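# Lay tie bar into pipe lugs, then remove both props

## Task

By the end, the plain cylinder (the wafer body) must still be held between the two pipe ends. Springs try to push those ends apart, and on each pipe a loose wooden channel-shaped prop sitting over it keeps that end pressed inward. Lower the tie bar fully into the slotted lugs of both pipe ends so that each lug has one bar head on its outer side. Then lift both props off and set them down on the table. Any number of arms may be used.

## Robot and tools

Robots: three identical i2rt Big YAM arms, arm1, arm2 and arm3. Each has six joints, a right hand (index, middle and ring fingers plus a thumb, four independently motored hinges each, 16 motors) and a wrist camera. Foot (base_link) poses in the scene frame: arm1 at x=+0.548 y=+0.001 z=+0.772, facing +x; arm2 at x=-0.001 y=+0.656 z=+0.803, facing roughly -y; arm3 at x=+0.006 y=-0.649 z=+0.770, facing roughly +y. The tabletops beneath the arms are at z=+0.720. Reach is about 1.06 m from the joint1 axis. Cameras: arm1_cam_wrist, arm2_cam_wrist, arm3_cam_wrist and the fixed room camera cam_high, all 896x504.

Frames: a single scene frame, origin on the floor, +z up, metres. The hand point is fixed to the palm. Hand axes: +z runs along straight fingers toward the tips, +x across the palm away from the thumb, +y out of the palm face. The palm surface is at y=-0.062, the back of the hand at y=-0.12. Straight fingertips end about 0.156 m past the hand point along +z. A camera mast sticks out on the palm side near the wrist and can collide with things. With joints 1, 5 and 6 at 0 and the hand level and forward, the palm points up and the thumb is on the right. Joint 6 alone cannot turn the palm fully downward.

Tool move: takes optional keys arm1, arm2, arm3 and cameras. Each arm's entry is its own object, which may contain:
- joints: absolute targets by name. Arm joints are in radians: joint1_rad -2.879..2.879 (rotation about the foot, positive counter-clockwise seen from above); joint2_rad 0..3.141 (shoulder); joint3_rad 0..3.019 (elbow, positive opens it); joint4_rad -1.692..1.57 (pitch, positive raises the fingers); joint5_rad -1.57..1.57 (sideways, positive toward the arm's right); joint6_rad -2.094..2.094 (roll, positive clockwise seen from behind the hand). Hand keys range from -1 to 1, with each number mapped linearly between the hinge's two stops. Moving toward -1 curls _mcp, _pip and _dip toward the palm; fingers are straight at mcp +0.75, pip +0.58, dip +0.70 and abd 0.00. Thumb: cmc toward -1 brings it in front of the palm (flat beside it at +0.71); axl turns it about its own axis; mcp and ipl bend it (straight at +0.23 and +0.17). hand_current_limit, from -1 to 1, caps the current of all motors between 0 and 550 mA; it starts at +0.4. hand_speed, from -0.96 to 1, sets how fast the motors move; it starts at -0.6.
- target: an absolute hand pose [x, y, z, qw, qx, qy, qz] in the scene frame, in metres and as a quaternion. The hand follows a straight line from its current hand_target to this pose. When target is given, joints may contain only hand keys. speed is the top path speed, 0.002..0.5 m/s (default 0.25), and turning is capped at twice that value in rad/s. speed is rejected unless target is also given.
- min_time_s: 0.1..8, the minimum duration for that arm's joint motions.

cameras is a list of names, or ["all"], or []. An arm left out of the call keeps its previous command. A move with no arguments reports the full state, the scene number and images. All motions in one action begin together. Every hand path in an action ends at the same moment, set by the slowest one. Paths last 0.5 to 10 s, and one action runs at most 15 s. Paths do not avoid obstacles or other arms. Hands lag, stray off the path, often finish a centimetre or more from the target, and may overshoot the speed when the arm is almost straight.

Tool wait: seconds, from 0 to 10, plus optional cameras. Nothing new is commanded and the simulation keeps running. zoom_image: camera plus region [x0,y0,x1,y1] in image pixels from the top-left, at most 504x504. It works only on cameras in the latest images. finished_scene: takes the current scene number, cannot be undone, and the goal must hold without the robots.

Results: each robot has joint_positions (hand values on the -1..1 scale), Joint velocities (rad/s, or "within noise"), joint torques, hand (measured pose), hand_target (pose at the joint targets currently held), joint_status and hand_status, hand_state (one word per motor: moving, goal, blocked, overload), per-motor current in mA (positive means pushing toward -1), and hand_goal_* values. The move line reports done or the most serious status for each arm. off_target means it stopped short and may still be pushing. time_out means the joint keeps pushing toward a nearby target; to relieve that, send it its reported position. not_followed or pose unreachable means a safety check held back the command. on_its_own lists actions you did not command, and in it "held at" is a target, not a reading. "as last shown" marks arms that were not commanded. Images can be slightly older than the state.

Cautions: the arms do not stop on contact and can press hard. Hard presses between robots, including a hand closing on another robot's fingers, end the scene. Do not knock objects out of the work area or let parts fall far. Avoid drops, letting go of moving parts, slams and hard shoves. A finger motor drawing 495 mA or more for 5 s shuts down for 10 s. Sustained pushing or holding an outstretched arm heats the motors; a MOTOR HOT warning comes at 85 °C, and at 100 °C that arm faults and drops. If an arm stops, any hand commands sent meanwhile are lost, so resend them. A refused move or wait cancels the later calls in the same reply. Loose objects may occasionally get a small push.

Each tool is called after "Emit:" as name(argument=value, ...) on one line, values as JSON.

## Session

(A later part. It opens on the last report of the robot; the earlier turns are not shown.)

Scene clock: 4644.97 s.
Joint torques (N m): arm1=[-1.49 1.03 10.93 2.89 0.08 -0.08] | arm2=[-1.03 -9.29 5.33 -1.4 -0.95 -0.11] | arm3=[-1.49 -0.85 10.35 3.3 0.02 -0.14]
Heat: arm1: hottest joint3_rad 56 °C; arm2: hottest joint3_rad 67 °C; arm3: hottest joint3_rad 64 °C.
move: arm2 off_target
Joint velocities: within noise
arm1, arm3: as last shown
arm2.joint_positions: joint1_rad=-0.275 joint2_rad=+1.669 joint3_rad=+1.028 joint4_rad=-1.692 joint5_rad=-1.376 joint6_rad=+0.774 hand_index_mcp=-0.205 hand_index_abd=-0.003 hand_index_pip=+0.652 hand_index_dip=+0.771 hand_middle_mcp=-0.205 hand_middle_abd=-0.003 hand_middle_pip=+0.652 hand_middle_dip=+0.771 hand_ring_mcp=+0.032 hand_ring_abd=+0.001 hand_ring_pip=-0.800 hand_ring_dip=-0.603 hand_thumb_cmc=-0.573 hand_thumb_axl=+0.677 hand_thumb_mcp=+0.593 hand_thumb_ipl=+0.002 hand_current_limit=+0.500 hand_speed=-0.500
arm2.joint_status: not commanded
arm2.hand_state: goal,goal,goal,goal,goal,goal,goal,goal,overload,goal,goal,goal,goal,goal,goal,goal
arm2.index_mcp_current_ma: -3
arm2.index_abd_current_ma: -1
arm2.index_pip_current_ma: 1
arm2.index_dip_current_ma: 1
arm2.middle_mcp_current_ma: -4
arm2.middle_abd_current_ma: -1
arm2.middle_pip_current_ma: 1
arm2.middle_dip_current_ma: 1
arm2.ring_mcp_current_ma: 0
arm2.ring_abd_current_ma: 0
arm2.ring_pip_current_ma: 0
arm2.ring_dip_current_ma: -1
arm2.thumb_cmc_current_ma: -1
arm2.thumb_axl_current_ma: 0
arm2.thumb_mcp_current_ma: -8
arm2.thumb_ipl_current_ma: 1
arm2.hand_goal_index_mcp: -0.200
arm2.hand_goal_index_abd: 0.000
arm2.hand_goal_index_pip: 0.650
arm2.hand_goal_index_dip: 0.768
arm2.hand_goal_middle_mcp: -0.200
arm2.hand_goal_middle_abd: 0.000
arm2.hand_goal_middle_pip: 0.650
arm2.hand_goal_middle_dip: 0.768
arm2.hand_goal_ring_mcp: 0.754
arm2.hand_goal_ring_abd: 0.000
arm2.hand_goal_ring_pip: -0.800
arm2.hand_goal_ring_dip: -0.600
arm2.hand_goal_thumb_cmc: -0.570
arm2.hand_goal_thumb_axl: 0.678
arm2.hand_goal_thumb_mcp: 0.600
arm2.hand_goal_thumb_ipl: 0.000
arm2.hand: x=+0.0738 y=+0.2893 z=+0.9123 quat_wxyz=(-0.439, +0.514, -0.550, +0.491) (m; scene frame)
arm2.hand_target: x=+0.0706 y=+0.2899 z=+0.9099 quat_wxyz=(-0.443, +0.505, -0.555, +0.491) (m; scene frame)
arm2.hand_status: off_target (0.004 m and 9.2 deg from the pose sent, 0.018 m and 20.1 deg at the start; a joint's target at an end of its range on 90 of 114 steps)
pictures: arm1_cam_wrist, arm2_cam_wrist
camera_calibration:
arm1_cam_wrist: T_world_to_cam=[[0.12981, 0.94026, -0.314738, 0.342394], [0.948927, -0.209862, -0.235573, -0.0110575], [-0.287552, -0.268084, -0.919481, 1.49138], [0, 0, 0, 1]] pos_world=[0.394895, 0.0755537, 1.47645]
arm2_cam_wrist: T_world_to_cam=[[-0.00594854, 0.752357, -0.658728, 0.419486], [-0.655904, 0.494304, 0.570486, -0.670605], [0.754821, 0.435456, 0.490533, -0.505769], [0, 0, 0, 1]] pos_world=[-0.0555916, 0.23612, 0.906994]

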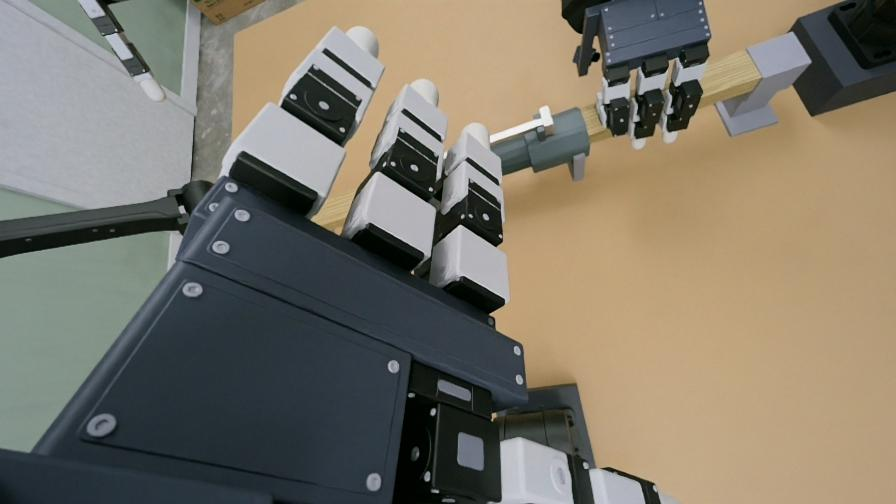

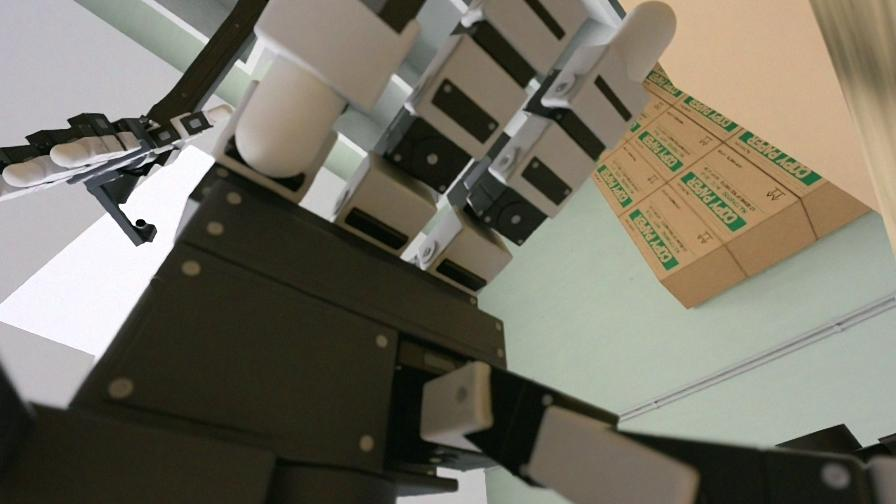

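Emit:
move(arm2={"joints": {"hand_index_mcp": 0.75, "hand_middle_mcp": 0.75, "hand_index_pip": -0.836, "hand_middle_pip": -0.836, "hand_index_dip": 0.677, "hand_middle_dip": 0.677, "hand_thumb_mcp": 1.0, "hand_thumb_ipl": -0.6, "hand_speed": -0.3}})

Emit:
move(arm2={"target": [0.072, 0.287, 0.87, -0.469, 0.559, -0.524, 0.440], "speed": 0.08}, cameras=["arm1_cam_wrist", "arm2_cam_wrist"])

Emit:
zoom_image(camera="arm1_cam_wrist", region=[500, 0, 820, 180])

Scene clock: 4727.77 s.
Joint torques (N m): arm1=[-1.9 0.73 11.02 2.74 0.06 -0.07] | arm2=[-1.08 -9.17 5.34 -1.37 -0.93 -0.11] | arm3=[-1.55 -0.97 10.32 3.3 0.04 -0.13]
Heat: arm1: hottest joint3_rad 56 °C; arm2: hottest joint3_rad 55 °C; arm3: hottest joint3_rad 64 °C.
move: arm2 off_target
Joint velocities: arm1=[-0.005 -0.005 -0.002 -0.007 -0.168 -0.022] | arm2=[within noise] | arm3=[within noise]
arm1, arm3: as last shown
arm2.joint_positions: joint1_rad=-0.275 joint2_rad=+1.669 joint3_rad=+1.028 joint4_rad=-1.692 joint5_rad=-1.377 joint6_rad=+0.774 hand_index_mcp=+0.733 hand_index_abd=-0.003 hand_index_pip=-0.832 hand_index_dip=+0.681 hand_middle_mcp=+0.730 hand_middle_abd=-0.003 hand_middle_pip=-0.832 hand_middle_dip=+0.681 hand_ring_mcp=+0.019 hand_ring_abd=+0.001 hand_ring_pip=-0.800 hand_ring_dip=-0.603 hand_thumb_cmc=-0.573 hand_thumb_axl=+0.677 hand_thumb_mcp=+0.992 hand_thumb_ipl=-0.598 hand_current_limit=+0.500 hand_speed=-0.300
arm2.joint_status: hand_middle_mcp off_target (ended at +0.730, target +0.750); the others done
arm2.hand_state: goal,goal,goal,goal,blocked,goal,goal,goal,overload,goal,goal,goal,goal,goal,goal,goal
arm2.index_mcp_current_ma: -22
arm2.index_abd_current_ma: -1
arm2.index_pip_current_ma: 2
arm2.index_dip_current_ma: 1
arm2.middle_mcp_current_ma: -27
arm2.middle_abd_current_ma: -1
arm2.middle_pip_current_ma: 2
arm2.middle_dip_current_ma: 1
arm2.ring_mcp_current_ma: 0
arm2.ring_abd_current_ma: 0
arm2.ring_pip_current_ma: 0
arm2.ring_dip_current_ma: -1
arm2.thumb_cmc_current_ma: -1
arm2.thumb_axl_current_ma: 0
arm2.thumb_mcp_current_ma: -10
arm2.thumb_ipl_current_ma: 1
arm2.hand_goal_index_mcp: 0.750
arm2.hand_goal_index_abd: 0.000
arm2.hand_goal_index_pip: -0.836
arm2.hand_goal_index_dip: 0.678
arm2.hand_goal_middle_mcp: 0.750
arm2.hand_goal_middle_abd: 0.000
arm2.hand_goal_middle_pip: -0.836
arm2.hand_goal_middle_dip: 0.678
arm2.hand_goal_ring_mcp: 0.754
arm2.hand_goal_ring_abd: 0.000
arm2.hand_goal_ring_pip: -0.800
arm2.hand_goal_ring_dip: -0.600
arm2.hand_goal_thumb_cmc: -0.570
arm2.hand_goal_thumb_axl: 0.678
arm2.hand_goal_thumb_mcp: 1.000
arm2.hand_goal_thumb_ipl: -0.600
arm2.hand: x=+0.0738 y=+0.2891 z=+0.9125 quat_wxyz=(-0.439, +0.513, -0.550, +0.491) (m; scene frame)
arm2.hand_target: x=+0.0706 y=+0.2898 z=+0.9100 quat_wxyz=(-0.443, +0.505, -0.555, +0.491) (m; scene frame)
arm2.hand_status: not commanded
pictures: none

Scene clock: 4729.43 s.
Joint torques (N m): arm1=[-1.08 0.62 11.08 2.78 0.14 -0.05] | arm2=[0.97 -9.93 7.25 -1.57 -0.55 -0.09] | arm3=[-1.49 -0.97 10.35 3.28 0.03 -0.14]
Heat: arm1: hottest joint3_rad 56 °C; arm2: hottest joint3_rad 55 °C; arm3: hottest joint3_rad 64 °C.
move: arm2 off_target
Joint velocities: within noise
arm1: as last shown
arm2.joint_positions: joint1_rad=-0.253 joint2_rad=+1.781 joint3_rad=+1.043 joint4_rad=-1.692 joint5_rad=-1.260 joint6_rad=+0.702 hand_index_mcp=+0.733 hand_index_abd=-0.003 hand_index_pip=-0.832 hand_index_dip=+0.681 hand_middle_mcp=+0.730 hand_middle_abd=-0.003 hand_middle_pip=-0.832 hand_middle_dip=+0.681 hand_ring_mcp=+0.019 hand_ring_abd=+0.001 hand_ring_pip=-0.800 hand_ring_dip=-0.603 hand_thumb_cmc=-0.573 hand_thumb_axl=+0.677 hand_thumb_mcp=+0.992 hand_thumb_ipl=-0.598 hand_current_limit=+0.500 hand_speed=-0.300
arm2.joint_status: not commanded
arm2.hand_state: goal,goal,goal,goal,goal,goal,goal,goal,overload,goal,goal,goal,goal,goal,goal,goal
arm2.index_mcp_current_ma: -21
arm2.index_abd_current_ma: -1
arm2.index_pip_current_ma: 2
arm2.index_dip_current_ma: 1
arm2.middle_mcp_current_ma: -26
arm2.middle_abd_current_ma: -1
arm2.middle_pip_current_ma: 2
arm2.middle_dip_current_ma: 1
arm2.ring_mcp_current_ma: 0
arm2.ring_abd_current_ma: 0
arm2.ring_pip_current_ma: 0
arm2.ring_dip_current_ma: -1
arm2.thumb_cmc_current_ma: -1
arm2.thumb_axl_current_ma: 0
arm2.thumb_mcp_current_ma: -10
arm2.thumb_ipl_current_ma: 1
arm2.hand_goal_index_mcp: 0.750
arm2.hand_goal_index_abd: 0.000
arm2.hand_goal_index_pip: -0.836
arm2.hand_goal_index_dip: 0.678
arm2.hand_goal_middle_mcp: 0.750
arm2.hand_goal_middle_abd: 0.000
arm2.hand_goal_middle_pip: -0.836
arm2.hand_goal_middle_dip: 0.678
arm2.hand_goal_ring_mcp: 0.754
arm2.hand_goal_ring_abd: 0.000
arm2.hand_goal_ring_pip: -0.800
arm2.hand_goal_ring_dip: -0.600
arm2.hand_goal_thumb_cmc: -0.570
arm2.hand_goal_thumb_axl: 0.678
arm2.hand_goal_thumb_mcp: 1.000
arm2.hand_goal_thumb_ipl: -0.600
arm2.hand: x=+0.0710 y=+0.2988 z=+0.8665 quat_wxyz=(-0.461, +0.551, -0.541, +0.438) (m; scene frame)
arm2.hand_target: x=+0.0724 y=+0.2873 z=+0.8699 quat_wxyz=(-0.459, +0.560, -0.533, +0.438) (m; scene frame)
arm2.hand_status: off_target (0.012 m and 2.3 deg from the pose sent, 0.043 m and 9.1 deg at the start; a joint's target at an end of its range on 49 of 50 steps)
arm3.joint_positions: joint1_rad=+0.360 joint2_rad=+0.793 joint3_rad=+1.201 joint4_rad=-0.772 joint5_rad=+0.042 joint6_rad=+1.066 hand_index_mcp=+0.755 hand_index_abd=+0.001 hand_index_pip=+0.577 hand_index_dip=+0.696 hand_middle_mcp=+0.755 hand_middle_abd=+0.001 hand_middle_pip=+0.577 hand_middle_dip=+0.696 hand_ring_mcp=+0.756 hand_ring_abd=+0.001 hand_ring_pip=+0.577 hand_ring_dip=+0.696 hand_thumb_cmc=+0.715 hand_thumb_axl=+0.677 hand_thumb_mcp=+0.226 hand_thumb_ipl=+0.168 hand_current_limit=+0.400 hand_speed=-0.600
arm3.joint_status: not commanded
arm3.hand_state: goal,goal,goal,goal,goal,goal,goal,goal,goal,goal,goal,goal,goal,goal,goal,goal
arm3.index_mcp_current_ma: 0
arm3.index_abd_current_ma: 0
arm3.index_pip_current_ma: 0
arm3.index_dip_current_ma: 0
arm3.middle_mcp_current_ma: 0
arm3.middle_abd_current_ma: 0
arm3.middle_pip_current_ma: 0
arm3.middle_dip_current_ma: 0
arm3.ring_mcp_current_ma: 0
arm3.ring_abd_current_ma: 0
arm3.ring_pip_current_ma: 0
arm3.ring_dip_current_ma: 0
arm3.thumb_cmc_current_ma: 0
arm3.thumb_axl_current_ma: 0
arm3.thumb_mcp_current_ma: 0
arm3.thumb_ipl_current_ma: 0
arm3.hand_goal_index_mcp: 0.754
arm3.hand_goal_index_abd: 0.000
arm3.hand_goal_index_pip: 0.576
arm3.hand_goal_index_dip: 0.696
arm3.hand_goal_middle_mcp: 0.754
arm3.hand_goal_middle_abd: 0.000
arm3.hand_goal_middle_pip: 0.576
arm3.hand_goal_middle_dip: 0.696
arm3.hand_goal_ring_mcp: 0.754
arm3.hand_goal_ring_abd: 0.000
arm3.hand_goal_ring_pip: 0.576
arm3.hand_goal_ring_dip: 0.696
arm3.hand_goal_thumb_cmc: 0.714
arm3.hand_goal_thumb_axl: 0.678
arm3.hand_goal_thumb_mcp: 0.226
arm3.hand_goal_thumb_ipl: 0.168
arm3.hand: x=-0.0595 y=-0.2582 z=+1.3064 quat_wxyz=(-0.372, +0.278, +0.772, +0.435) (m; scene frame)
arm3.hand_target: x=-0.0611 y=-0.2544 z=+1.3089 quat_wxyz=(-0.376, +0.276, +0.768, +0.439) (m; scene frame)
arm3.hand_status: not commanded
pictures: arm1_cam_wrist, arm2_cam_wrist
camera_calibration:
arm1_cam_wrist: T_world_to_cam=[[0.12981, 0.94026, -0.314738, 0.342394], [0.948927, -0.209862, -0.235573, -0.0110575], [-0.287552, -0.268084, -0.919481, 1.49138], [0, 0, 0, 1]] pos_world=[0.394895, 0.0755537, 1.47645]
arm2_cam_wrist: T_world_to_cam=[[-0.133627, 0.769649, -0.624327, 0.356233], [-0.673129, 0.391875, 0.627161, -0.668281], [0.727352, 0.504059, 0.465708, -0.482308], [0, 0, 0, 1]] pos_world=[-0.0514291, 0.23082, 0.866141]

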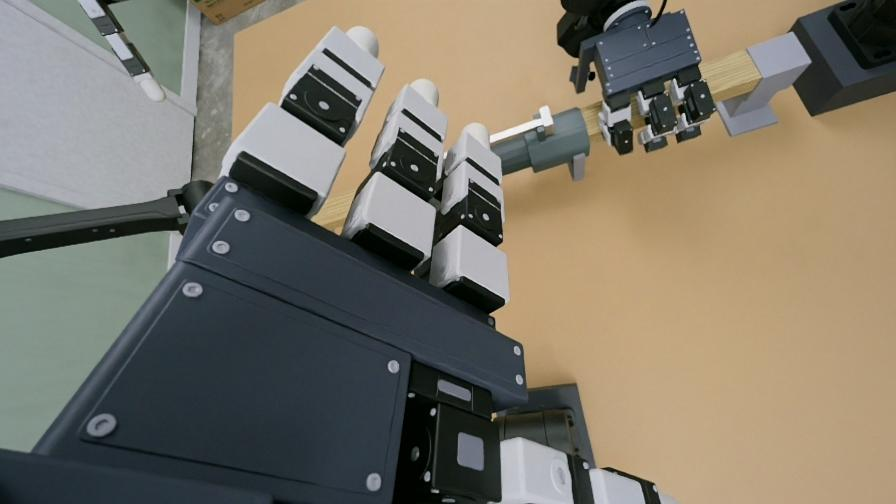

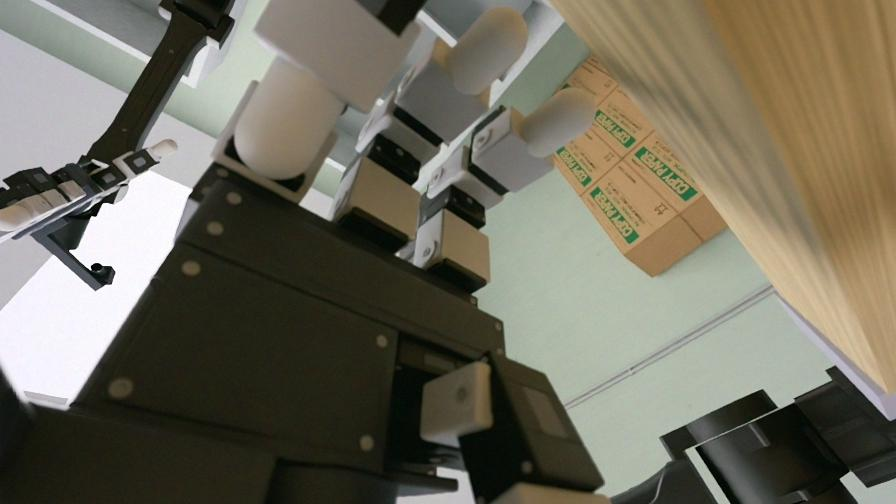

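Scaled by 1.575 from the camera's 896x504 image, which has a finer 1280x720 frame.

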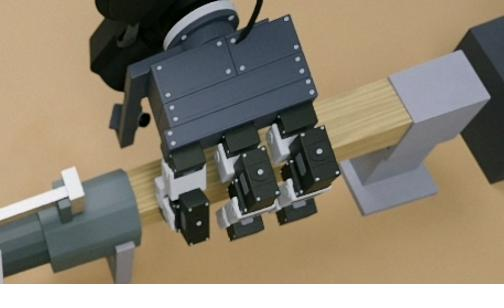

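Emit:
move(arm2={"target": [0.071, 0.283, 0.845, -0.469, 0.559, -0.524, 0.440], "speed": 0.06})

Emit:
move(arm2={"target": [0.071, 0.283, 0.830, -0.469, 0.559, -0.524, 0.440], "speed": 0.05}, cameras=["arm1_cam_wrist", "arm2_cam_wrist"])

Emit:
zoom_image(camera="arm1_cam_wrist", region=[540, 20, 740, 170])

Scene clock: 4740.77 s.
Joint torques (N m): arm1=[-0.91 1.67 10.96 2.7 0.01 -0.05] | arm2=[0.67 -10.58 6.63 -1.63 -0.51 -0.11] | arm3=[-1.44 -0.97 10.35 3.28 0.02 -0.13]
Heat: arm1: hottest joint3_rad 56 °C; arm2: hottest joint3_rad 57 °C; arm3: hottest joint3_rad 64 °C.
move: arm2 off_target
Joint velocities: within noise
arm1, arm3: as last shown
arm2.joint_positions: joint1_rad=-0.253 joint2_rad=+1.858 joint3_rad=+1.057 joint4_rad=-1.692 joint5_rad=-1.257 joint6_rad=+0.639 hand_index_mcp=+0.733 hand_index_abd=-0.003 hand_index_pip=-0.832 hand_index_dip=+0.681 hand_middle_mcp=+0.731 hand_middle_abd=-0.003 hand_middle_pip=-0.832 hand_middle_dip=+0.681 hand_ring_mcp=+0.019 hand_ring_abd=+0.001 hand_ring_pip=-0.800 hand_ring_dip=-0.603 hand_thumb_cmc=-0.573 hand_thumb_axl=+0.677 hand_thumb_mcp=+0.992 hand_thumb_ipl=-0.598 hand_current_limit=+0.500 hand_speed=-0.300
arm2.joint_status: not commanded
arm2.hand_state: goal,goal,goal,goal,goal,goal,goal,goal,overload,goal,goal,goal,goal,goal,goal,goal
arm2.index_mcp_current_ma: -20
arm2.index_abd_current_ma: -1
arm2.index_pip_current_ma: 2
arm2.index_dip_current_ma: 1
arm2.middle_mcp_current_ma: -25
arm2.middle_abd_current_ma: -1
arm2.middle_pip_current_ma: 2
arm2.middle_dip_current_ma: 1
arm2.ring_mcp_current_ma: 0
arm2.ring_abd_current_ma: 0
arm2.ring_pip_current_ma: 0
arm2.ring_dip_current_ma: -1
arm2.thumb_cmc_current_ma: -1
arm2.thumb_axl_current_ma: 0
arm2.thumb_mcp_current_ma: -10
arm2.thumb_ipl_current_ma: 1
arm2.hand_goal_index_mcp: 0.750
arm2.hand_goal_index_abd: 0.000
arm2.hand_goal_index_pip: -0.836
arm2.hand_goal_index_dip: 0.678
arm2.hand_goal_middle_mcp: 0.750
arm2.hand_goal_middle_abd: 0.000
arm2.hand_goal_middle_pip: -0.836
arm2.hand_goal_middle_dip: 0.678
arm2.hand_goal_ring_mcp: 0.754
arm2.hand_goal_ring_abd: 0.000
arm2.hand_goal_ring_pip: -0.800
arm2.hand_goal_ring_dip: -0.600
arm2.hand_goal_thumb_cmc: -0.570
arm2.hand_goal_thumb_axl: 0.678
arm2.hand_goal_thumb_mcp: 1.000
arm2.hand_goal_thumb_ipl: -0.600
arm2.hand: x=+0.0709 y=+0.2941 z=+0.8423 quat_wxyz=(-0.468, +0.551, -0.534, +0.438) (m; scene frame)
arm2.hand_target: x=+0.0712 y=+0.2832 z=+0.8451 quat_wxyz=(-0.465, +0.560, -0.527, +0.439) (m; scene frame)
arm2.hand_status: off_target (0.011 m and 1.4 deg from the pose sent, 0.027 m and 2.3 deg at the start; a joint's target at an end of its range on 31 of 35 steps)
pictures: none

Scene clock: 4741.80 s.
Joint torques (N m): arm1=[-1.14 2.02 10.84 2.8 0.06 -0.15] | arm2=[0.44 -10.34 6.38 -1.29 -0.45 -0.1] | arm3=[-1.44 -0.91 10.36 3.28 0.03 -0.12]
Heat: arm1: hottest joint3_rad 56 °C; arm2: hottest joint3_rad 57 °C; arm3: hottest joint3_rad 64 °C.
move: arm2 off_target
Joint velocities: within noise
arm1, arm3: as last shown
arm2.joint_positions: joint1_rad=-0.253 joint2_rad=+1.894 joint3_rad=+1.057 joint4_rad=-1.692 joint5_rad=-1.257 joint6_rad=+0.610 hand_index_mcp=+0.733 hand_index_abd=-0.003 hand_index_pip=-0.832 hand_index_dip=+0.681 hand_middle_mcp=+0.731 hand_middle_abd=-0.003 hand_middle_pip=-0.832 hand_middle_dip=+0.681 hand_ring_mcp=+0.028 hand_ring_abd=+0.001 hand_ring_pip=-0.800 hand_ring_dip=-0.603 hand_thumb_cmc=-0.573 hand_thumb_axl=+0.677 hand_thumb_mcp=+0.992 hand_thumb_ipl=-0.598 hand_current_limit=+0.500 hand_speed=-0.300
arm2.joint_status: not commanded
arm2.hand_state: goal,goal,goal,goal,goal,goal,goal,goal,overload,goal,goal,goal,goal,goal,goal,goal
arm2.index_mcp_current_ma: -20
arm2.index_abd_current_ma: -1
arm2.index_pip_current_ma: 2
arm2.index_dip_current_ma: 1
arm2.middle_mcp_current_ma: -25
arm2.middle_abd_current_ma: -1
arm2.middle_pip_current_ma: 2
arm2.middle_dip_current_ma: 1
arm2.ring_mcp_current_ma: 0
arm2.ring_abd_current_ma: 0
arm2.ring_pip_current_ma: 0
arm2.ring_dip_current_ma: -1
arm2.thumb_cmc_current_ma: -1
arm2.thumb_axl_current_ma: 0
arm2.thumb_mcp_current_ma: -10
arm2.thumb_ipl_current_ma: 1
arm2.hand_goal_index_mcp: 0.750
arm2.hand_goal_index_abd: 0.000
arm2.hand_goal_index_pip: -0.836
arm2.hand_goal_index_dip: 0.678
arm2.hand_goal_middle_mcp: 0.750
arm2.hand_goal_middle_abd: 0.000
arm2.hand_goal_middle_pip: -0.836
arm2.hand_goal_middle_dip: 0.678
arm2.hand_goal_ring_mcp: 0.754
arm2.hand_goal_ring_abd: 0.000
arm2.hand_goal_ring_pip: -0.800
arm2.hand_goal_ring_dip: -0.600
arm2.hand_goal_thumb_cmc: -0.570
arm2.hand_goal_thumb_axl: 0.678
arm2.hand_goal_thumb_mcp: 1.000
arm2.hand_goal_thumb_ipl: -0.600
arm2.hand: x=+0.0717 y=+0.2950 z=+0.8304 quat_wxyz=(-0.474, +0.550, -0.531, +0.437) (m; scene frame)
arm2.hand_target: x=+0.0711 y=+0.2832 z=+0.8302 quat_wxyz=(-0.469, +0.559, -0.524, +0.440) (m; scene frame)
arm2.hand_status: off_target (0.012 m and 1.5 deg from the pose sent, 0.017 m and 1.4 deg at the start)
pictures: arm1_cam_wrist, arm2_cam_wrist
camera_calibration:
arm1_cam_wrist: T_world_to_cam=[[0.12981, 0.94026, -0.314738, 0.342394], [0.948927, -0.209862, -0.235573, -0.0110575], [-0.287552, -0.268084, -0.919481, 1.49138], [0, 0, 0, 1]] pos_world=[0.394895, 0.0755537, 1.47645]
arm2_cam_wrist: T_world_to_cam=[[-0.135236, 0.771234, -0.62202, 0.334423], [-0.694682, 0.373833, 0.614545, -0.62634], [0.70649, 0.515215, 0.485207, -0.482108], [0, 0, 0, 1]] pos_world=[-0.0492764, 0.224617, 0.826855]

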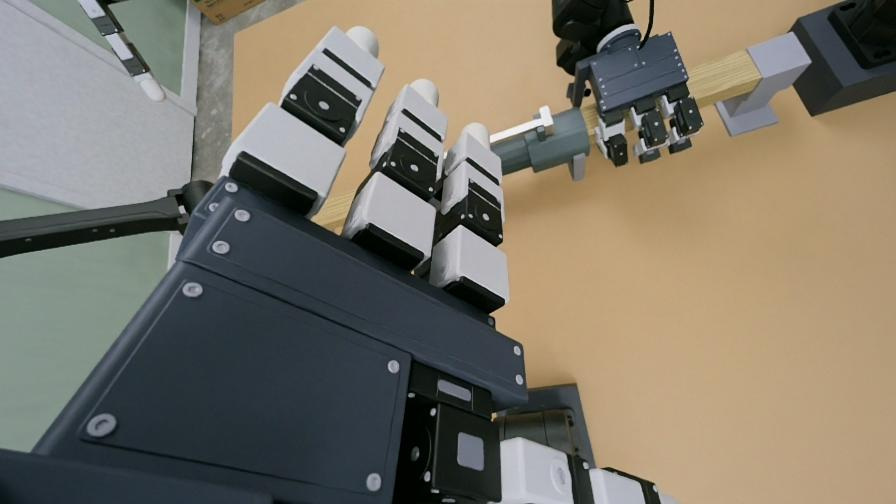

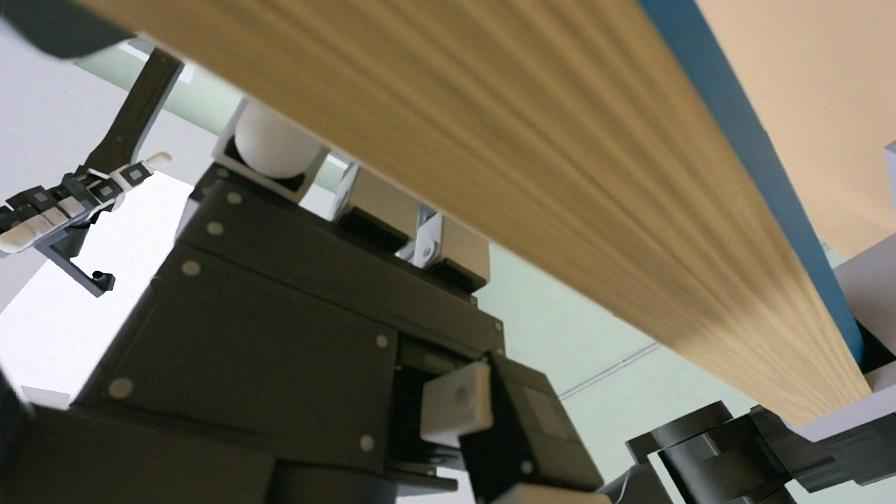

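Scaled by 2.520 from the camera's 896x504 image, which has a finer 1280x720 frame.

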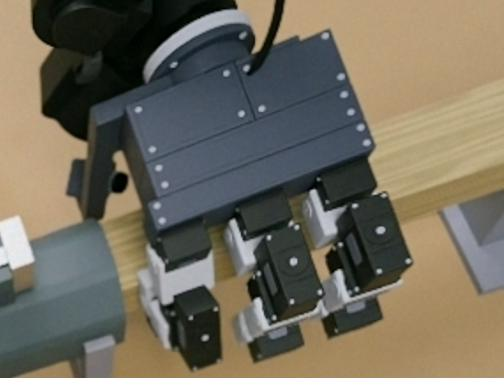

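Emit:
move(arm2={"joints": {"hand_index_mcp": 0.45, "hand_middle_mcp": 0.45, "hand_thumb_mcp": 0.56, "hand_speed": -0.6}}, cameras=["arm1_cam_wrist", "arm2_cam_wrist"])

Emit:
zoom_image(camera="arm1_cam_wrist", region=[540, 20, 740, 170])

Scene clock: 4781.80 s.
Joint torques (N m): arm1=[-0.32 1.44 11.32 2.89 0.02 -0.03] | arm2=[0.5 -10.34 6.34 -1.28 -0.57 -0.09] | arm3=[-1.44 -1.03 10.35 3.3 0.03 -0.13]
Heat: arm1: hottest joint3_rad 56 °C; arm2: hottest joint3_rad 56 °C; arm3: hottest joint3_rad 65 °C.
move: arm2 off_target
Joint velocities: within noise
arm1.joint_positions: joint1_rad=+0.012 joint2_rad=+0.588 joint3_rad=+1.418 joint4_rad=-1.317 joint5_rad=+0.045 joint6_rad=+1.028 hand_index_mcp=+0.756 hand_index_abd=+0.000 hand_index_pip=+0.577 hand_index_dip=+0.696 hand_middle_mcp=+0.756 hand_middle_abd=+0.000 hand_middle_pip=+0.577 hand_middle_dip=+0.696 hand_ring_mcp=+0.756 hand_ring_abd=+0.000 hand_ring_pip=+0.577 hand_ring_dip=+0.696 hand_thumb_cmc=+0.716 hand_thumb_axl=+0.677 hand_thumb_mcp=+0.226 hand_thumb_ipl=+0.168 hand_current_limit=+0.400 hand_speed=-0.600
arm1.joint_status: not commanded
arm1.hand_state: goal,goal,goal,goal,goal,goal,goal,goal,goal,goal,goal,goal,goal,goal,goal,goal
arm1.index_mcp_current_ma: 4
arm1.index_abd_current_ma: 0
arm1.index_pip_current_ma: 1
arm1.index_dip_current_ma: 0
arm1.middle_mcp_current_ma: 5
arm1.middle_abd_current_ma: 0
arm1.middle_pip_current_ma: 1
arm1.middle_dip_current_ma: 0
arm1.ring_mcp_current_ma: 5
arm1.ring_abd_current_ma: 0
arm1.ring_pip_current_ma: 1
arm1.ring_dip_current_ma: 0
arm1.thumb_cmc_current_ma: 3
arm1.thumb_axl_current_ma: -2
arm1.thumb_mcp_current_ma: 0
arm1.thumb_ipl_current_ma: -1
arm1.hand_goal_index_mcp: 0.754
arm1.hand_goal_index_abd: 0.000
arm1.hand_goal_index_pip: 0.576
arm1.hand_goal_index_dip: 0.696
arm1.hand_goal_middle_mcp: 0.754
arm1.hand_goal_middle_abd: 0.000
arm1.hand_goal_middle_pip: 0.576
arm1.hand_goal_middle_dip: 0.696
arm1.hand_goal_ring_mcp: 0.754
arm1.hand_goal_ring_abd: 0.000
arm1.hand_goal_ring_pip: 0.576
arm1.hand_goal_ring_dip: 0.696
arm1.hand_goal_thumb_cmc: 0.714
arm1.hand_goal_thumb_axl: 0.678
arm1.hand_goal_thumb_mcp: 0.226
arm1.hand_goal_thumb_ipl: 0.168
arm1.hand: x=+0.3203 y=+0.0922 z=+1.3595 quat_wxyz=(-0.493, -0.220, +0.827, +0.155) (m; scene frame)
arm1.hand_target: x=+0.3254 y=+0.0949 z=+1.3695 quat_wxyz=(-0.502, -0.214, +0.822, +0.161) (m; scene frame)
arm1.hand_status: not commanded
arm2.joint_positions: joint1_rad=-0.253 joint2_rad=+1.894 joint3_rad=+1.058 joint4_rad=-1.692 joint5_rad=-1.254 joint6_rad=+0.608 hand_index_mcp=+0.447 hand_index_abd=-0.003 hand_index_pip=-0.832 hand_index_dip=+0.681 hand_middle_mcp=+0.446 hand_middle_abd=-0.003 hand_middle_pip=-0.832 hand_middle_dip=+0.681 hand_ring_mcp=+0.037 hand_ring_abd=+0.001 hand_ring_pip=-0.800 hand_ring_dip=-0.603 hand_thumb_cmc=-0.571 hand_thumb_axl=+0.677 hand_thumb_mcp=+0.584 hand_thumb_ipl=-0.592 hand_current_limit=+0.500 hand_speed=-0.600
arm2.joint_status: hand_thumb_mcp off_target (ended at +0.584, target +0.560); the others done
arm2.hand_state: goal,goal,goal,goal,goal,goal,goal,goal,overload,goal,goal,goal,goal,goal,blocked,goal
arm2.index_mcp_current_ma: -2
arm2.index_abd_current_ma: -1
arm2.index_pip_current_ma: 2
arm2.index_dip_current_ma: 1
arm2.middle_mcp_current_ma: -2
arm2.middle_abd_current_ma: -1
arm2.middle_pip_current_ma: 2
arm2.middle_dip_current_ma: 1
arm2.ring_mcp_current_ma: 0
arm2.ring_abd_current_ma: 0
arm2.ring_pip_current_ma: 0
arm2.ring_dip_current_ma: -1
arm2.thumb_cmc_current_ma: 0
arm2.thumb_axl_current_ma: 0
arm2.thumb_mcp_current_ma: 48
arm2.thumb_ipl_current_ma: 9
arm2.hand_goal_index_mcp: 0.450
arm2.hand_goal_index_abd: 0.000
arm2.hand_goal_index_pip: -0.836
arm2.hand_goal_index_dip: 0.678
arm2.hand_goal_middle_mcp: 0.450
arm2.hand_goal_middle_abd: 0.000
arm2.hand_goal_middle_pip: -0.836
arm2.hand_goal_middle_dip: 0.678
arm2.hand_goal_ring_mcp: 0.754
arm2.hand_goal_ring_abd: 0.000
arm2.hand_goal_ring_pip: -0.800
arm2.hand_goal_ring_dip: -0.600
arm2.hand_goal_thumb_cmc: -0.570
arm2.hand_goal_thumb_axl: 0.678
arm2.hand_goal_thumb_mcp: 0.560
arm2.hand_goal_thumb_ipl: -0.600
arm2.hand: x=+0.0713 y=+0.2950 z=+0.8302 quat_wxyz=(-0.473, +0.551, -0.531, +0.437) (m; scene frame)
arm2.hand_target: x=+0.0711 y=+0.2832 z=+0.8302 quat_wxyz=(-0.468, +0.559, -0.524, +0.440) (m; scene frame)
arm2.hand_status: not commanded
arm3: as last shown
pictures: arm1_cam_wrist, arm2_cam_wrist
camera_calibration:
arm1_cam_wrist: T_world_to_cam=[[0.12981, 0.94026, -0.314738, 0.342394], [0.948927, -0.209862, -0.235573, -0.0110575], [-0.287552, -0.268084, -0.919481, 1.49138], [0, 0, 0, 1]] pos_world=[0.394895, 0.0755537, 1.47645]
arm2_cam_wrist: T_world_to_cam=[[-0.13855, 0.769411, -0.623547, 0.336333], [-0.694614, 0.373289, 0.614952, -0.626664], [0.705914, 0.518326, 0.482725, -0.480528], [0, 0, 0, 1]] pos_world=[-0.0494793, 0.224219, 0.827051]

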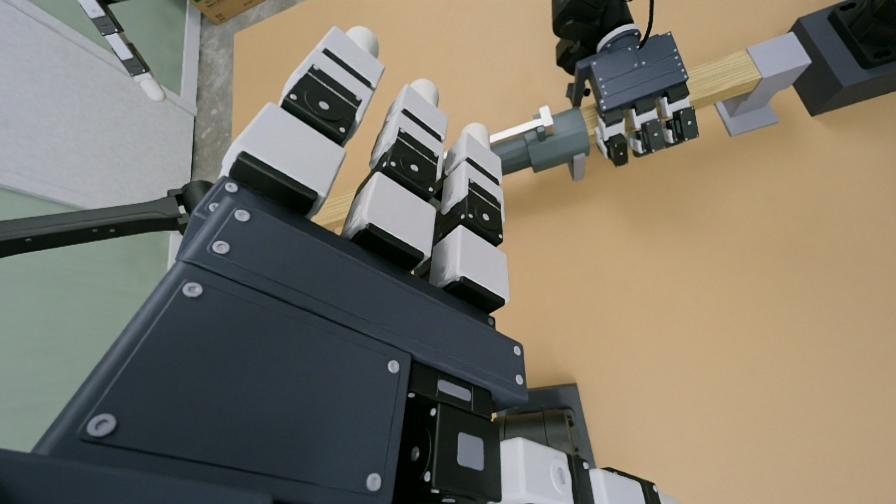

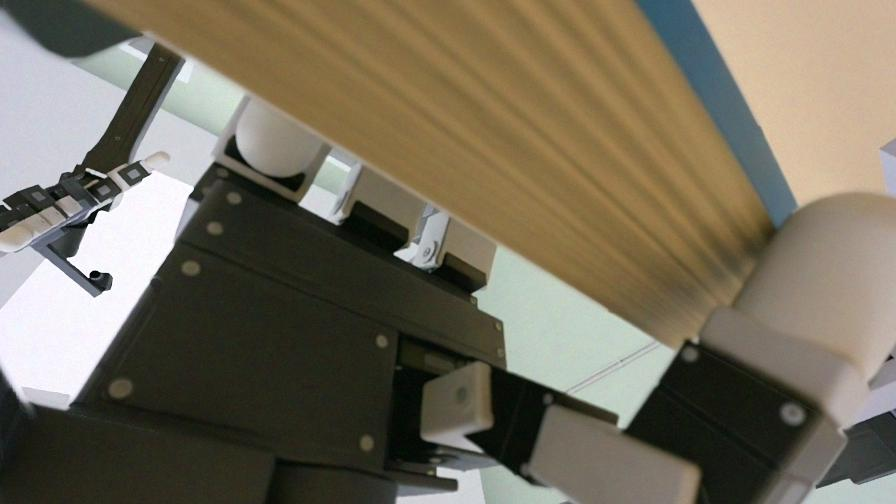

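Scaled by 2.520 from the camera's 896x504 image, which has a finer 1280x720 frame.

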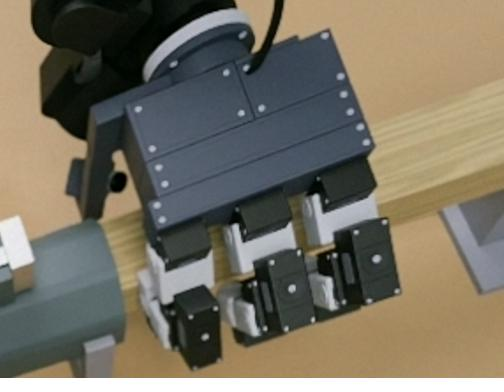

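Emit:
move(arm2={"joints": {"hand_index_mcp": 0.32, "hand_middle_mcp": 0.32}})

Scene clock: 4785.83 s.
Joint torques (N m): arm1=[-0.73 1.32 11.48 2.86 0.14 -0.14] | arm2=[0.32 -10.4 6.32 -1.29 -0.51 -0.09] | arm3=[-1.44 -0.97 10.39 3.29 0.03 -0.13]
Heat: arm1: hottest joint3_rad 56 °C; arm2: hottest joint3_rad 56 °C; arm3: hottest joint3_rad 65 °C.
move: arm2 off_target
Joint velocities: within noise
arm1, arm3: as last shown
arm2.joint_positions: joint1_rad=-0.251 joint2_rad=+1.894 joint3_rad=+1.058 joint4_rad=-1.692 joint5_rad=-1.256 joint6_rad=+0.608 hand_index_mcp=+0.379 hand_index_abd=-0.003 hand_index_pip=-0.820 hand_index_dip=+0.683 hand_middle_mcp=+0.371 hand_middle_abd=-0.003 hand_middle_pip=-0.822 hand_middle_dip=+0.683 hand_ring_mcp=+0.037 hand_ring_abd=+0.001 hand_ring_pip=-0.800 hand_ring_dip=-0.603 hand_thumb_cmc=-0.570 hand_thumb_axl=+0.677 hand_thumb_mcp=+0.589 hand_thumb_ipl=-0.580 hand_current_limit=+0.500 hand_speed=-0.600
arm2.joint_status: hand_index_mcp off_target (ended at +0.379, target +0.320); hand_middle_mcp off_target (ended at +0.371, target +0.320)
arm2.hand_state: blocked,goal,goal,goal,blocked,goal,goal,goal,overload,goal,goal,goal,goal,goal,blocked,blocked
arm2.index_mcp_current_ma: 136
arm2.index_abd_current_ma: -1
arm2.index_pip_current_ma: 17
arm2.index_dip_current_ma: 3
arm2.middle_mcp_current_ma: 109
arm2.middle_abd_current_ma: -1
arm2.middle_pip_current_ma: 15
arm2.middle_dip_current_ma: 3
arm2.ring_mcp_current_ma: 0
arm2.ring_abd_current_ma: 0
arm2.ring_pip_current_ma: 0
arm2.ring_dip_current_ma: -1
arm2.thumb_cmc_current_ma: 0
arm2.thumb_axl_current_ma: 0
arm2.thumb_mcp_current_ma: 62
arm2.thumb_ipl_current_ma: 39
arm2.hand_goal_index_mcp: 0.320
arm2.hand_goal_index_abd: 0.000
arm2.hand_goal_index_pip: -0.836
arm2.hand_goal_index_dip: 0.678
arm2.hand_goal_middle_mcp: 0.320
arm2.hand_goal_middle_abd: 0.000
arm2.hand_goal_middle_pip: -0.836
arm2.hand_goal_middle_dip: 0.678
arm2.hand_goal_ring_mcp: 0.754
arm2.hand_goal_ring_abd: 0.000
arm2.hand_goal_ring_pip: -0.800
arm2.hand_goal_ring_dip: -0.600
arm2.hand_goal_thumb_cmc: -0.570
arm2.hand_goal_thumb_axl: 0.678
arm2.hand_goal_thumb_mcp: 0.560
arm2.hand_goal_thumb_ipl: -0.600
arm2.hand: x=+0.0722 y=+0.2949 z=+0.8302 quat_wxyz=(-0.474, +0.551, -0.530, +0.437) (m; scene frame)
arm2.hand_target: x=+0.0710 y=+0.2833 z=+0.8301 quat_wxyz=(-0.469, +0.559, -0.524, +0.440) (m; scene frame)
arm2.hand_status: not commanded
pictures: none

Emit:
move(arm2={"joints": {"hand_current_limit": 0.7, "hand_index_mcp": 0.2, "hand_middle_mcp": 0.2, "hand_index_pip": -0.9, "hand_middle_pip": -0.9, "hand_index_dip": 0.6, "hand_middle_dip": 0.6, "hand_thumb_mcp": 0.47, "hand_thumb_ipl": -0.65}}, cameras=["arm2_cam_wrist"])

Scene clock: 4797.40 s.
Joint torques (N m): arm1=[-0.56 1.55 11.21 2.77 0.11 -0.03] | arm2=[0.09 -10.75 6.3 -1.32 -0.5 -0.06] | arm3=[-1.44 -0.97 10.33 3.26 0.02 -0.13]
Heat: arm1: hottest joint3_rad 56 °C; arm2: hottest joint3_rad 56 °C; arm3: hottest joint3_rad 65 °C.
move: arm2 off_target
Joint velocities: within noise
arm1, arm3: as last shown
arm2.joint_positions: joint1_rad=-0.248 joint2_rad=+1.898 joint3_rad=+1.058 joint4_rad=-1.692 joint5_rad=-1.256 joint6_rad=+0.605 hand_index_mcp=+0.373 hand_index_abd=-0.003 hand_index_pip=-0.821 hand_index_dip=+0.648 hand_middle_mcp=+0.363 hand_middle_abd=-0.003 hand_middle_pip=-0.822 hand_middle_dip=+0.651 hand_ring_mcp=+0.037 hand_ring_abd=+0.001 hand_ring_pip=-0.800 hand_ring_dip=-0.603 hand_thumb_cmc=-0.569 hand_thumb_axl=+0.677 hand_thumb_mcp=+0.588 hand_thumb_ipl=-0.583 hand_current_limit=+0.700 hand_speed=-0.600
arm2.joint_status: hand_index_mcp off_target (ended at +0.373, target +0.200); hand_index_pip off_target (ended at -0.821, target -0.900); hand_index_dip off_target (ended at +0.648, target +0.600); hand_middle_mcp off_target (ended at +0.363, target +0.200); hand_middle_pip off_target (ended at -0.822, target -0.900); hand_middle_dip off_target (ended at +0.651, target +0.600); hand_thumb_mcp off_target (ended at +0.588, target +0.470); hand_thumb_ipl off_target (ended at -0.583, target -0.650); the others done
arm2.hand_state: blocked,goal,blocked,blocked,blocked,goal,blocked,blocked,overload,goal,goal,goal,goal,goal,blocked,blocked
arm2.index_mcp_current_ma: 467
arm2.index_abd_current_ma: -1
arm2.index_pip_current_ma: 191
arm2.index_dip_current_ma: 90
arm2.middle_mcp_current_ma: 467
arm2.middle_abd_current_ma: -1
arm2.middle_pip_current_ma: 185
arm2.middle_dip_current_ma: 98
arm2.ring_mcp_current_ma: 0
arm2.ring_abd_current_ma: 0
arm2.ring_pip_current_ma: 0
arm2.ring_dip_current_ma: -1
arm2.thumb_cmc_current_ma: 0
arm2.thumb_axl_current_ma: 0
arm2.thumb_mcp_current_ma: 468
arm2.thumb_ipl_current_ma: 233
arm2.hand_goal_index_mcp: 0.200
arm2.hand_goal_index_abd: 0.000
arm2.hand_goal_index_pip: -0.900
arm2.hand_goal_index_dip: 0.600
arm2.hand_goal_middle_mcp: 0.200
arm2.hand_goal_middle_abd: 0.000
arm2.hand_goal_middle_pip: -0.900
arm2.hand_goal_middle_dip: 0.600
arm2.hand_goal_ring_mcp: 0.754
arm2.hand_goal_ring_abd: 0.000
arm2.hand_goal_ring_pip: -0.800
arm2.hand_goal_ring_dip: -0.600
arm2.hand_goal_thumb_cmc: -0.570
arm2.hand_goal_thumb_axl: 0.678
arm2.hand_goal_thumb_mcp: 0.470
arm2.hand_goal_thumb_ipl: -0.650
arm2.hand: x=+0.0734 y=+0.2953 z=+0.8290 quat_wxyz=(-0.475, +0.552, -0.529, +0.436) (m; scene frame)
arm2.hand_target: x=+0.0710 y=+0.2833 z=+0.8302 quat_wxyz=(-0.469, +0.559, -0.524, +0.440) (m; scene frame)
arm2.hand_status: not commanded
pictures: arm2_cam_wrist
camera_calibration:
arm2_cam_wrist: T_world_to_cam=[[-0.140235, 0.769648, -0.622878, 0.335137], [-0.697426, 0.369757, 0.613903, -0.62242], [0.702802, 0.520502, 0.484919, -0.483788], [0, 0, 0, 1]] pos_world=[-0.0470869, 0.224019, 0.825453]

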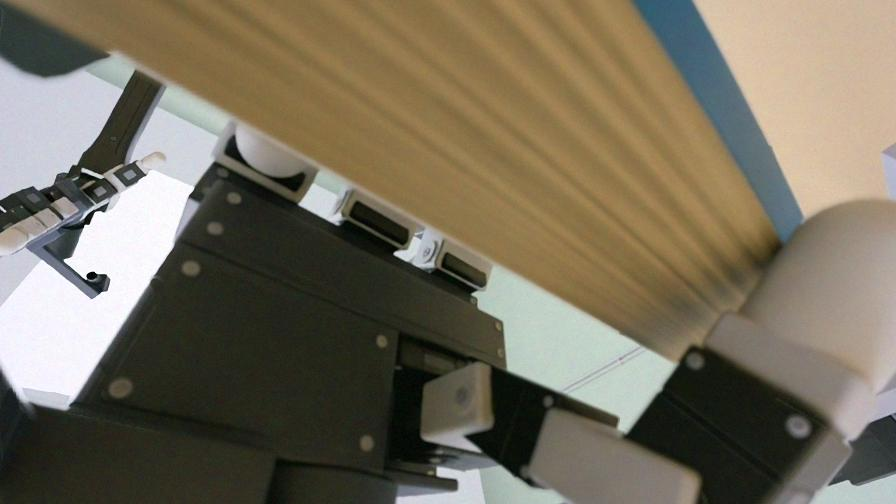

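Emit:
move(arm2={"target": [0.071, 0.285, 0.860, -0.469, 0.559, -0.524, 0.440], "speed": 0.05}, cameras=["arm2_cam_wrist", "arm1_cam_wrist"])

Emit:
zoom_image(camera="arm1_cam_wrist", region=[500, 0, 820, 180])

Scene clock: 4804.07 s.
Joint torques (N m): arm1=[-1.38 0.97 10.96 3.03 0.1 -0.02] | arm2=[0.15 -14.39 6.08 -1.63 -0.67 0.32] | arm3=[-1.61 -0.97 10.32 3.28 0.03 -0.14]
Heat: arm1: hottest joint3_rad 56 °C; arm2: hottest joint3_rad 57 °C; arm3: hottest joint3_rad 65 °C.
move: arm2 off_target
Joint velocities: within noise
arm1, arm3: as last shown
arm2.joint_positions: joint1_rad=-0.246 joint2_rad=+1.863 joint3_rad=+1.058 joint4_rad=-1.692 joint5_rad=-1.254 joint6_rad=+0.636 hand_index_mcp=+0.373 hand_index_abd=-0.003 hand_index_pip=-0.821 hand_index_dip=+0.648 hand_middle_mcp=+0.363 hand_middle_abd=-0.003 hand_middle_pip=-0.822 hand_middle_dip=+0.651 hand_ring_mcp=+0.037 hand_ring_abd=+0.001 hand_ring_pip=-0.800 hand_ring_dip=-0.603 hand_thumb_cmc=-0.569 hand_thumb_axl=+0.677 hand_thumb_mcp=+0.588 hand_thumb_ipl=-0.583 hand_current_limit=+0.700 hand_speed=-0.600
arm2.joint_status: not commanded
arm2.hand_state: blocked,goal,blocked,blocked,blocked,goal,blocked,blocked,overload,goal,goal,goal,goal,goal,blocked,blocked
arm2.index_mcp_current_ma: 467
arm2.index_abd_current_ma: -1
arm2.index_pip_current_ma: 191
arm2.index_dip_current_ma: 90
arm2.middle_mcp_current_ma: 467
arm2.middle_abd_current_ma: -1
arm2.middle_pip_current_ma: 185
arm2.middle_dip_current_ma: 98
arm2.ring_mcp_current_ma: 0
arm2.ring_abd_current_ma: 0
arm2.ring_pip_current_ma: 0
arm2.ring_dip_current_ma: -1
arm2.thumb_cmc_current_ma: 0
arm2.thumb_axl_current_ma: 0
arm2.thumb_mcp_current_ma: 467
arm2.thumb_ipl_current_ma: 233
arm2.hand_goal_index_mcp: 0.200
arm2.hand_goal_index_abd: 0.000
arm2.hand_goal_index_pip: -0.900
arm2.hand_goal_index_dip: 0.600
arm2.hand_goal_middle_mcp: 0.200
arm2.hand_goal_middle_abd: 0.000
arm2.hand_goal_middle_pip: -0.900
arm2.hand_goal_middle_dip: 0.600
arm2.hand_goal_ring_mcp: 0.754
arm2.hand_goal_ring_abd: 0.000
arm2.hand_goal_ring_pip: -0.800
arm2.hand_goal_ring_dip: -0.600
arm2.hand_goal_thumb_cmc: -0.570
arm2.hand_goal_thumb_axl: 0.678
arm2.hand_goal_thumb_mcp: 0.470
arm2.hand_goal_thumb_ipl: -0.650
arm2.hand: x=+0.0731 y=+0.2950 z=+0.8405 quat_wxyz=(-0.471, +0.554, -0.532, +0.435) (m; scene frame)
arm2.hand_target: x=+0.0715 y=+0.2856 z=+0.8595 quat_wxyz=(-0.461, +0.560, -0.530, +0.439) (m; scene frame)
arm2.hand_status: off_target (0.022 m and 1.2 deg from the pose sent, 0.033 m and 1.3 deg at the start; a joint's target at an end of its range on 34 of 37 steps)
pictures: arm1_cam_wrist, arm2_cam_wrist
camera_calibration:
arm1_cam_wrist: T_world_to_cam=[[0.12981, 0.94026, -0.314738, 0.342394], [0.948927, -0.209862, -0.235573, -0.0110575], [-0.287552, -0.268084, -0.919481, 1.49138], [0, 0, 0, 1]] pos_world=[0.394895, 0.0755537, 1.47645]
arm2_cam_wrist: T_world_to_cam=[[-0.144633, 0.768024, -0.623876, 0.344152], [-0.690503, 0.37326, 0.619582, -0.635957], [0.708722, 0.5204, 0.476337, -0.482246], [0, 0, 0, 1]] pos_world=[-0.0475761, 0.224021, 0.838447]

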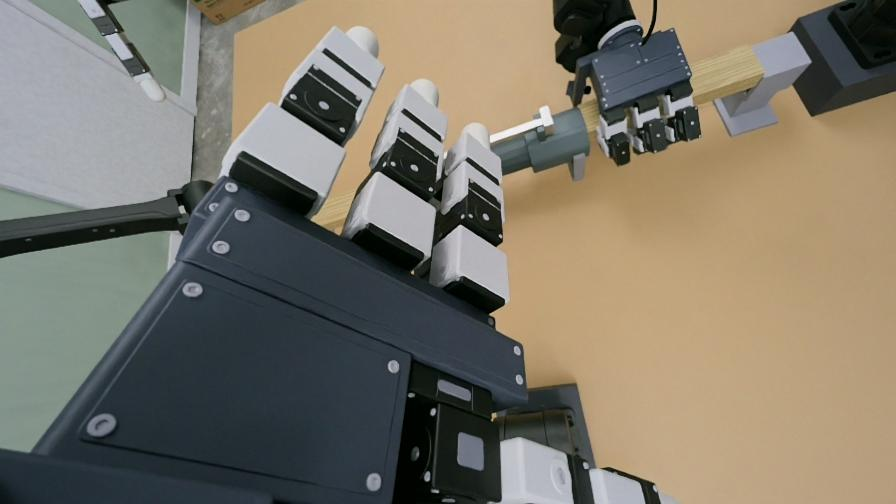

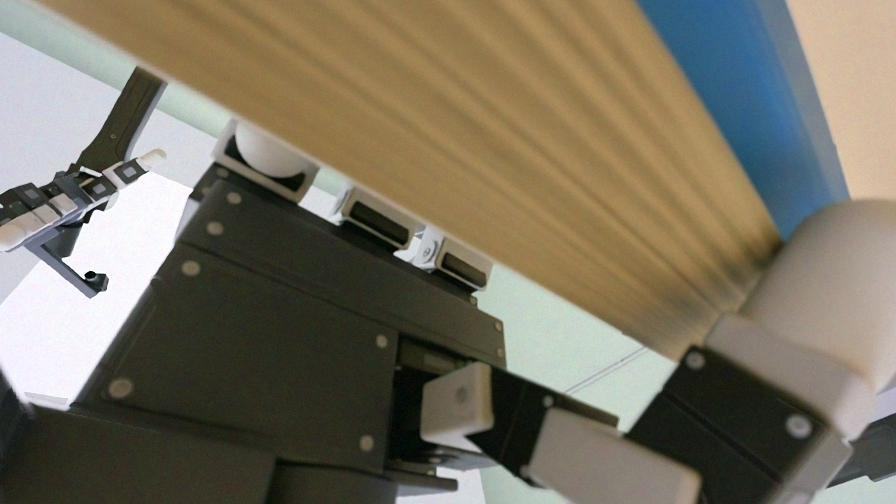

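Scaled by 1.575 from the camera's 896x504 image, which has a finer 1280x720 frame.

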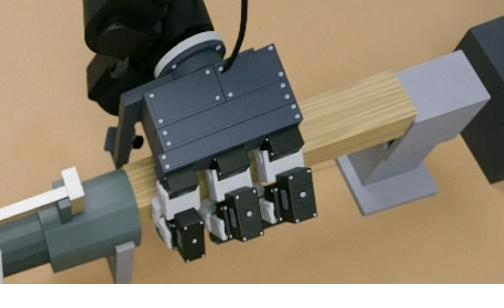

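Emit:
move(arm2={"target": [0.071, 0.283, 0.885, -0.469, 0.559, -0.524, 0.440], "speed": 0.05}, cameras=["arm2_cam_wrist", "arm1_cam_wrist"])

Emit:
zoom_image(camera="arm1_cam_wrist", region=[500, 0, 820, 180])

Scene clock: 4815.43 s.
Joint torques (N m): arm1=[-0.85 1.26 11.14 2.95 0.08 -0.08] | arm2=[0.44 -13.45 7.21 -1.58 -0.96 0.4] | arm3=[-1.44 -0.91 10.33 3.28 0.02 -0.13]
Heat: arm1: hottest joint3_rad 56 °C; arm2: hottest joint3_rad 57 °C; arm3: hottest joint3_rad 65 °C.
move: arm2 off_target
Joint velocities: within noise
arm1, arm3: as last shown
arm2.joint_positions: joint1_rad=-0.246 joint2_rad=+1.790 joint3_rad=+1.058 joint4_rad=-1.692 joint5_rad=-1.251 joint6_rad=+0.700 hand_index_mcp=+0.366 hand_index_abd=-0.003 hand_index_pip=-0.821 hand_index_dip=+0.648 hand_middle_mcp=+0.361 hand_middle_abd=-0.003 hand_middle_pip=-0.822 hand_middle_dip=+0.639 hand_ring_mcp=+0.037 hand_ring_abd=+0.001 hand_ring_pip=-0.800 hand_ring_dip=-0.603 hand_thumb_cmc=-0.573 hand_thumb_axl=+0.677 hand_thumb_mcp=+0.588 hand_thumb_ipl=-0.580 hand_current_limit=+0.700 hand_speed=-0.600
arm2.joint_status: not commanded
arm2.hand_state: blocked,goal,blocked,blocked,blocked,goal,blocked,blocked,overload,goal,goal,goal,goal,goal,blocked,blocked
arm2.index_mcp_current_ma: 467
arm2.index_abd_current_ma: -1
arm2.index_pip_current_ma: 191
arm2.index_dip_current_ma: 90
arm2.middle_mcp_current_ma: 468
arm2.middle_abd_current_ma: -1
arm2.middle_pip_current_ma: 185
arm2.middle_dip_current_ma: 68
arm2.ring_mcp_current_ma: 0
arm2.ring_abd_current_ma: 0
arm2.ring_pip_current_ma: 0
arm2.ring_dip_current_ma: -1
arm2.thumb_cmc_current_ma: -2
arm2.thumb_axl_current_ma: 0
arm2.thumb_mcp_current_ma: 467
arm2.thumb_ipl_current_ma: 248
arm2.hand_goal_index_mcp: 0.200
arm2.hand_goal_index_abd: 0.000
arm2.hand_goal_index_pip: -0.900
arm2.hand_goal_index_dip: 0.600
arm2.hand_goal_middle_mcp: 0.200
arm2.hand_goal_middle_abd: 0.000
arm2.hand_goal_middle_pip: -0.900
arm2.hand_goal_middle_dip: 0.600
arm2.hand_goal_ring_mcp: 0.754
arm2.hand_goal_ring_abd: 0.000
arm2.hand_goal_ring_pip: -0.800
arm2.hand_goal_ring_dip: -0.600
arm2.hand_goal_thumb_cmc: -0.570
arm2.hand_goal_thumb_axl: 0.678
arm2.hand_goal_thumb_mcp: 0.470
arm2.hand_goal_thumb_ipl: -0.650
arm2.hand: x=+0.0716 y=+0.2949 z=+0.8649 quat_wxyz=(-0.461, +0.557, -0.537, +0.434) (m; scene frame)
arm2.hand_target: x=+0.0715 y=+0.2837 z=+0.8845 quat_wxyz=(-0.453, +0.561, -0.537, +0.438) (m; scene frame)
arm2.hand_status: off_target (0.023 m and 1.9 deg from the pose sent, 0.046 m and 1.2 deg at the start; a joint's target at an end of its range on 34 of 34 steps)
pictures: arm1_cam_wrist, arm2_cam_wrist
camera_calibration:
arm1_cam_wrist: T_world_to_cam=[[0.12981, 0.94026, -0.314738, 0.342394], [0.948927, -0.209862, -0.235573, -0.0110575], [-0.287552, -0.268084, -0.919481, 1.49138], [0, 0, 0, 1]] pos_world=[0.394895, 0.0755537, 1.47645]
arm2_cam_wrist: T_world_to_cam=[[-0.148935, 0.764066, -0.627711, 0.364009], [-0.674632, 0.385601, 0.629431, -0.665287], [0.722973, 0.517218, 0.458034, -0.477008], [0, 0, 0, 1]] pos_world=[-0.0497464, 0.225126, 0.865731]

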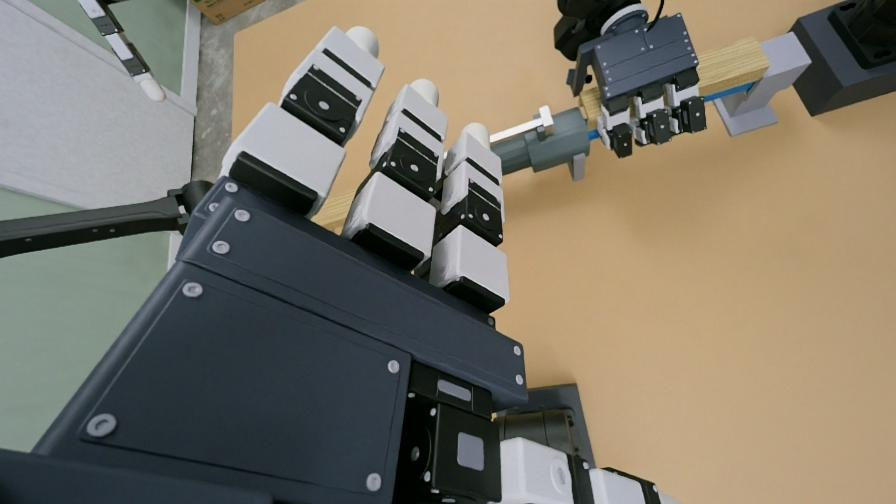

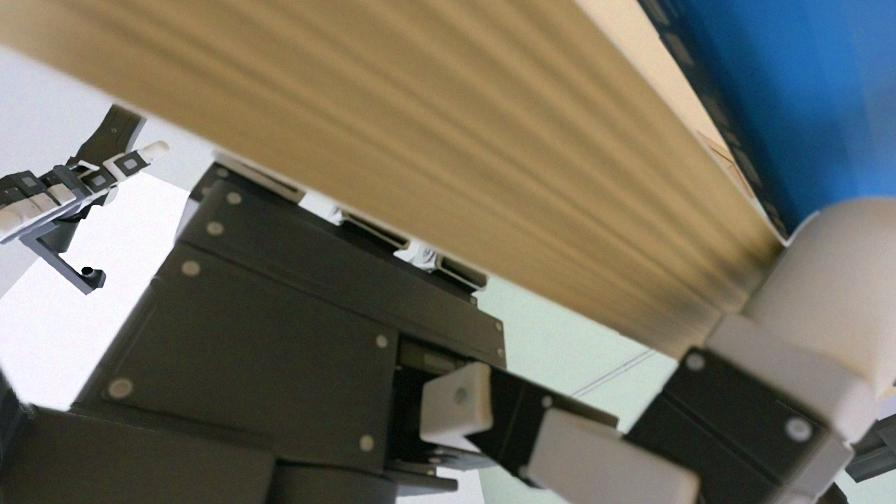

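Scaled by 1.575 from the camera's 896x504 image, which has a finer 1280x720 frame.

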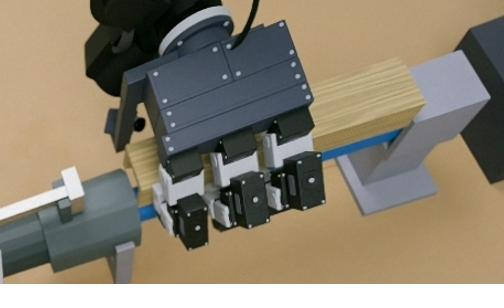

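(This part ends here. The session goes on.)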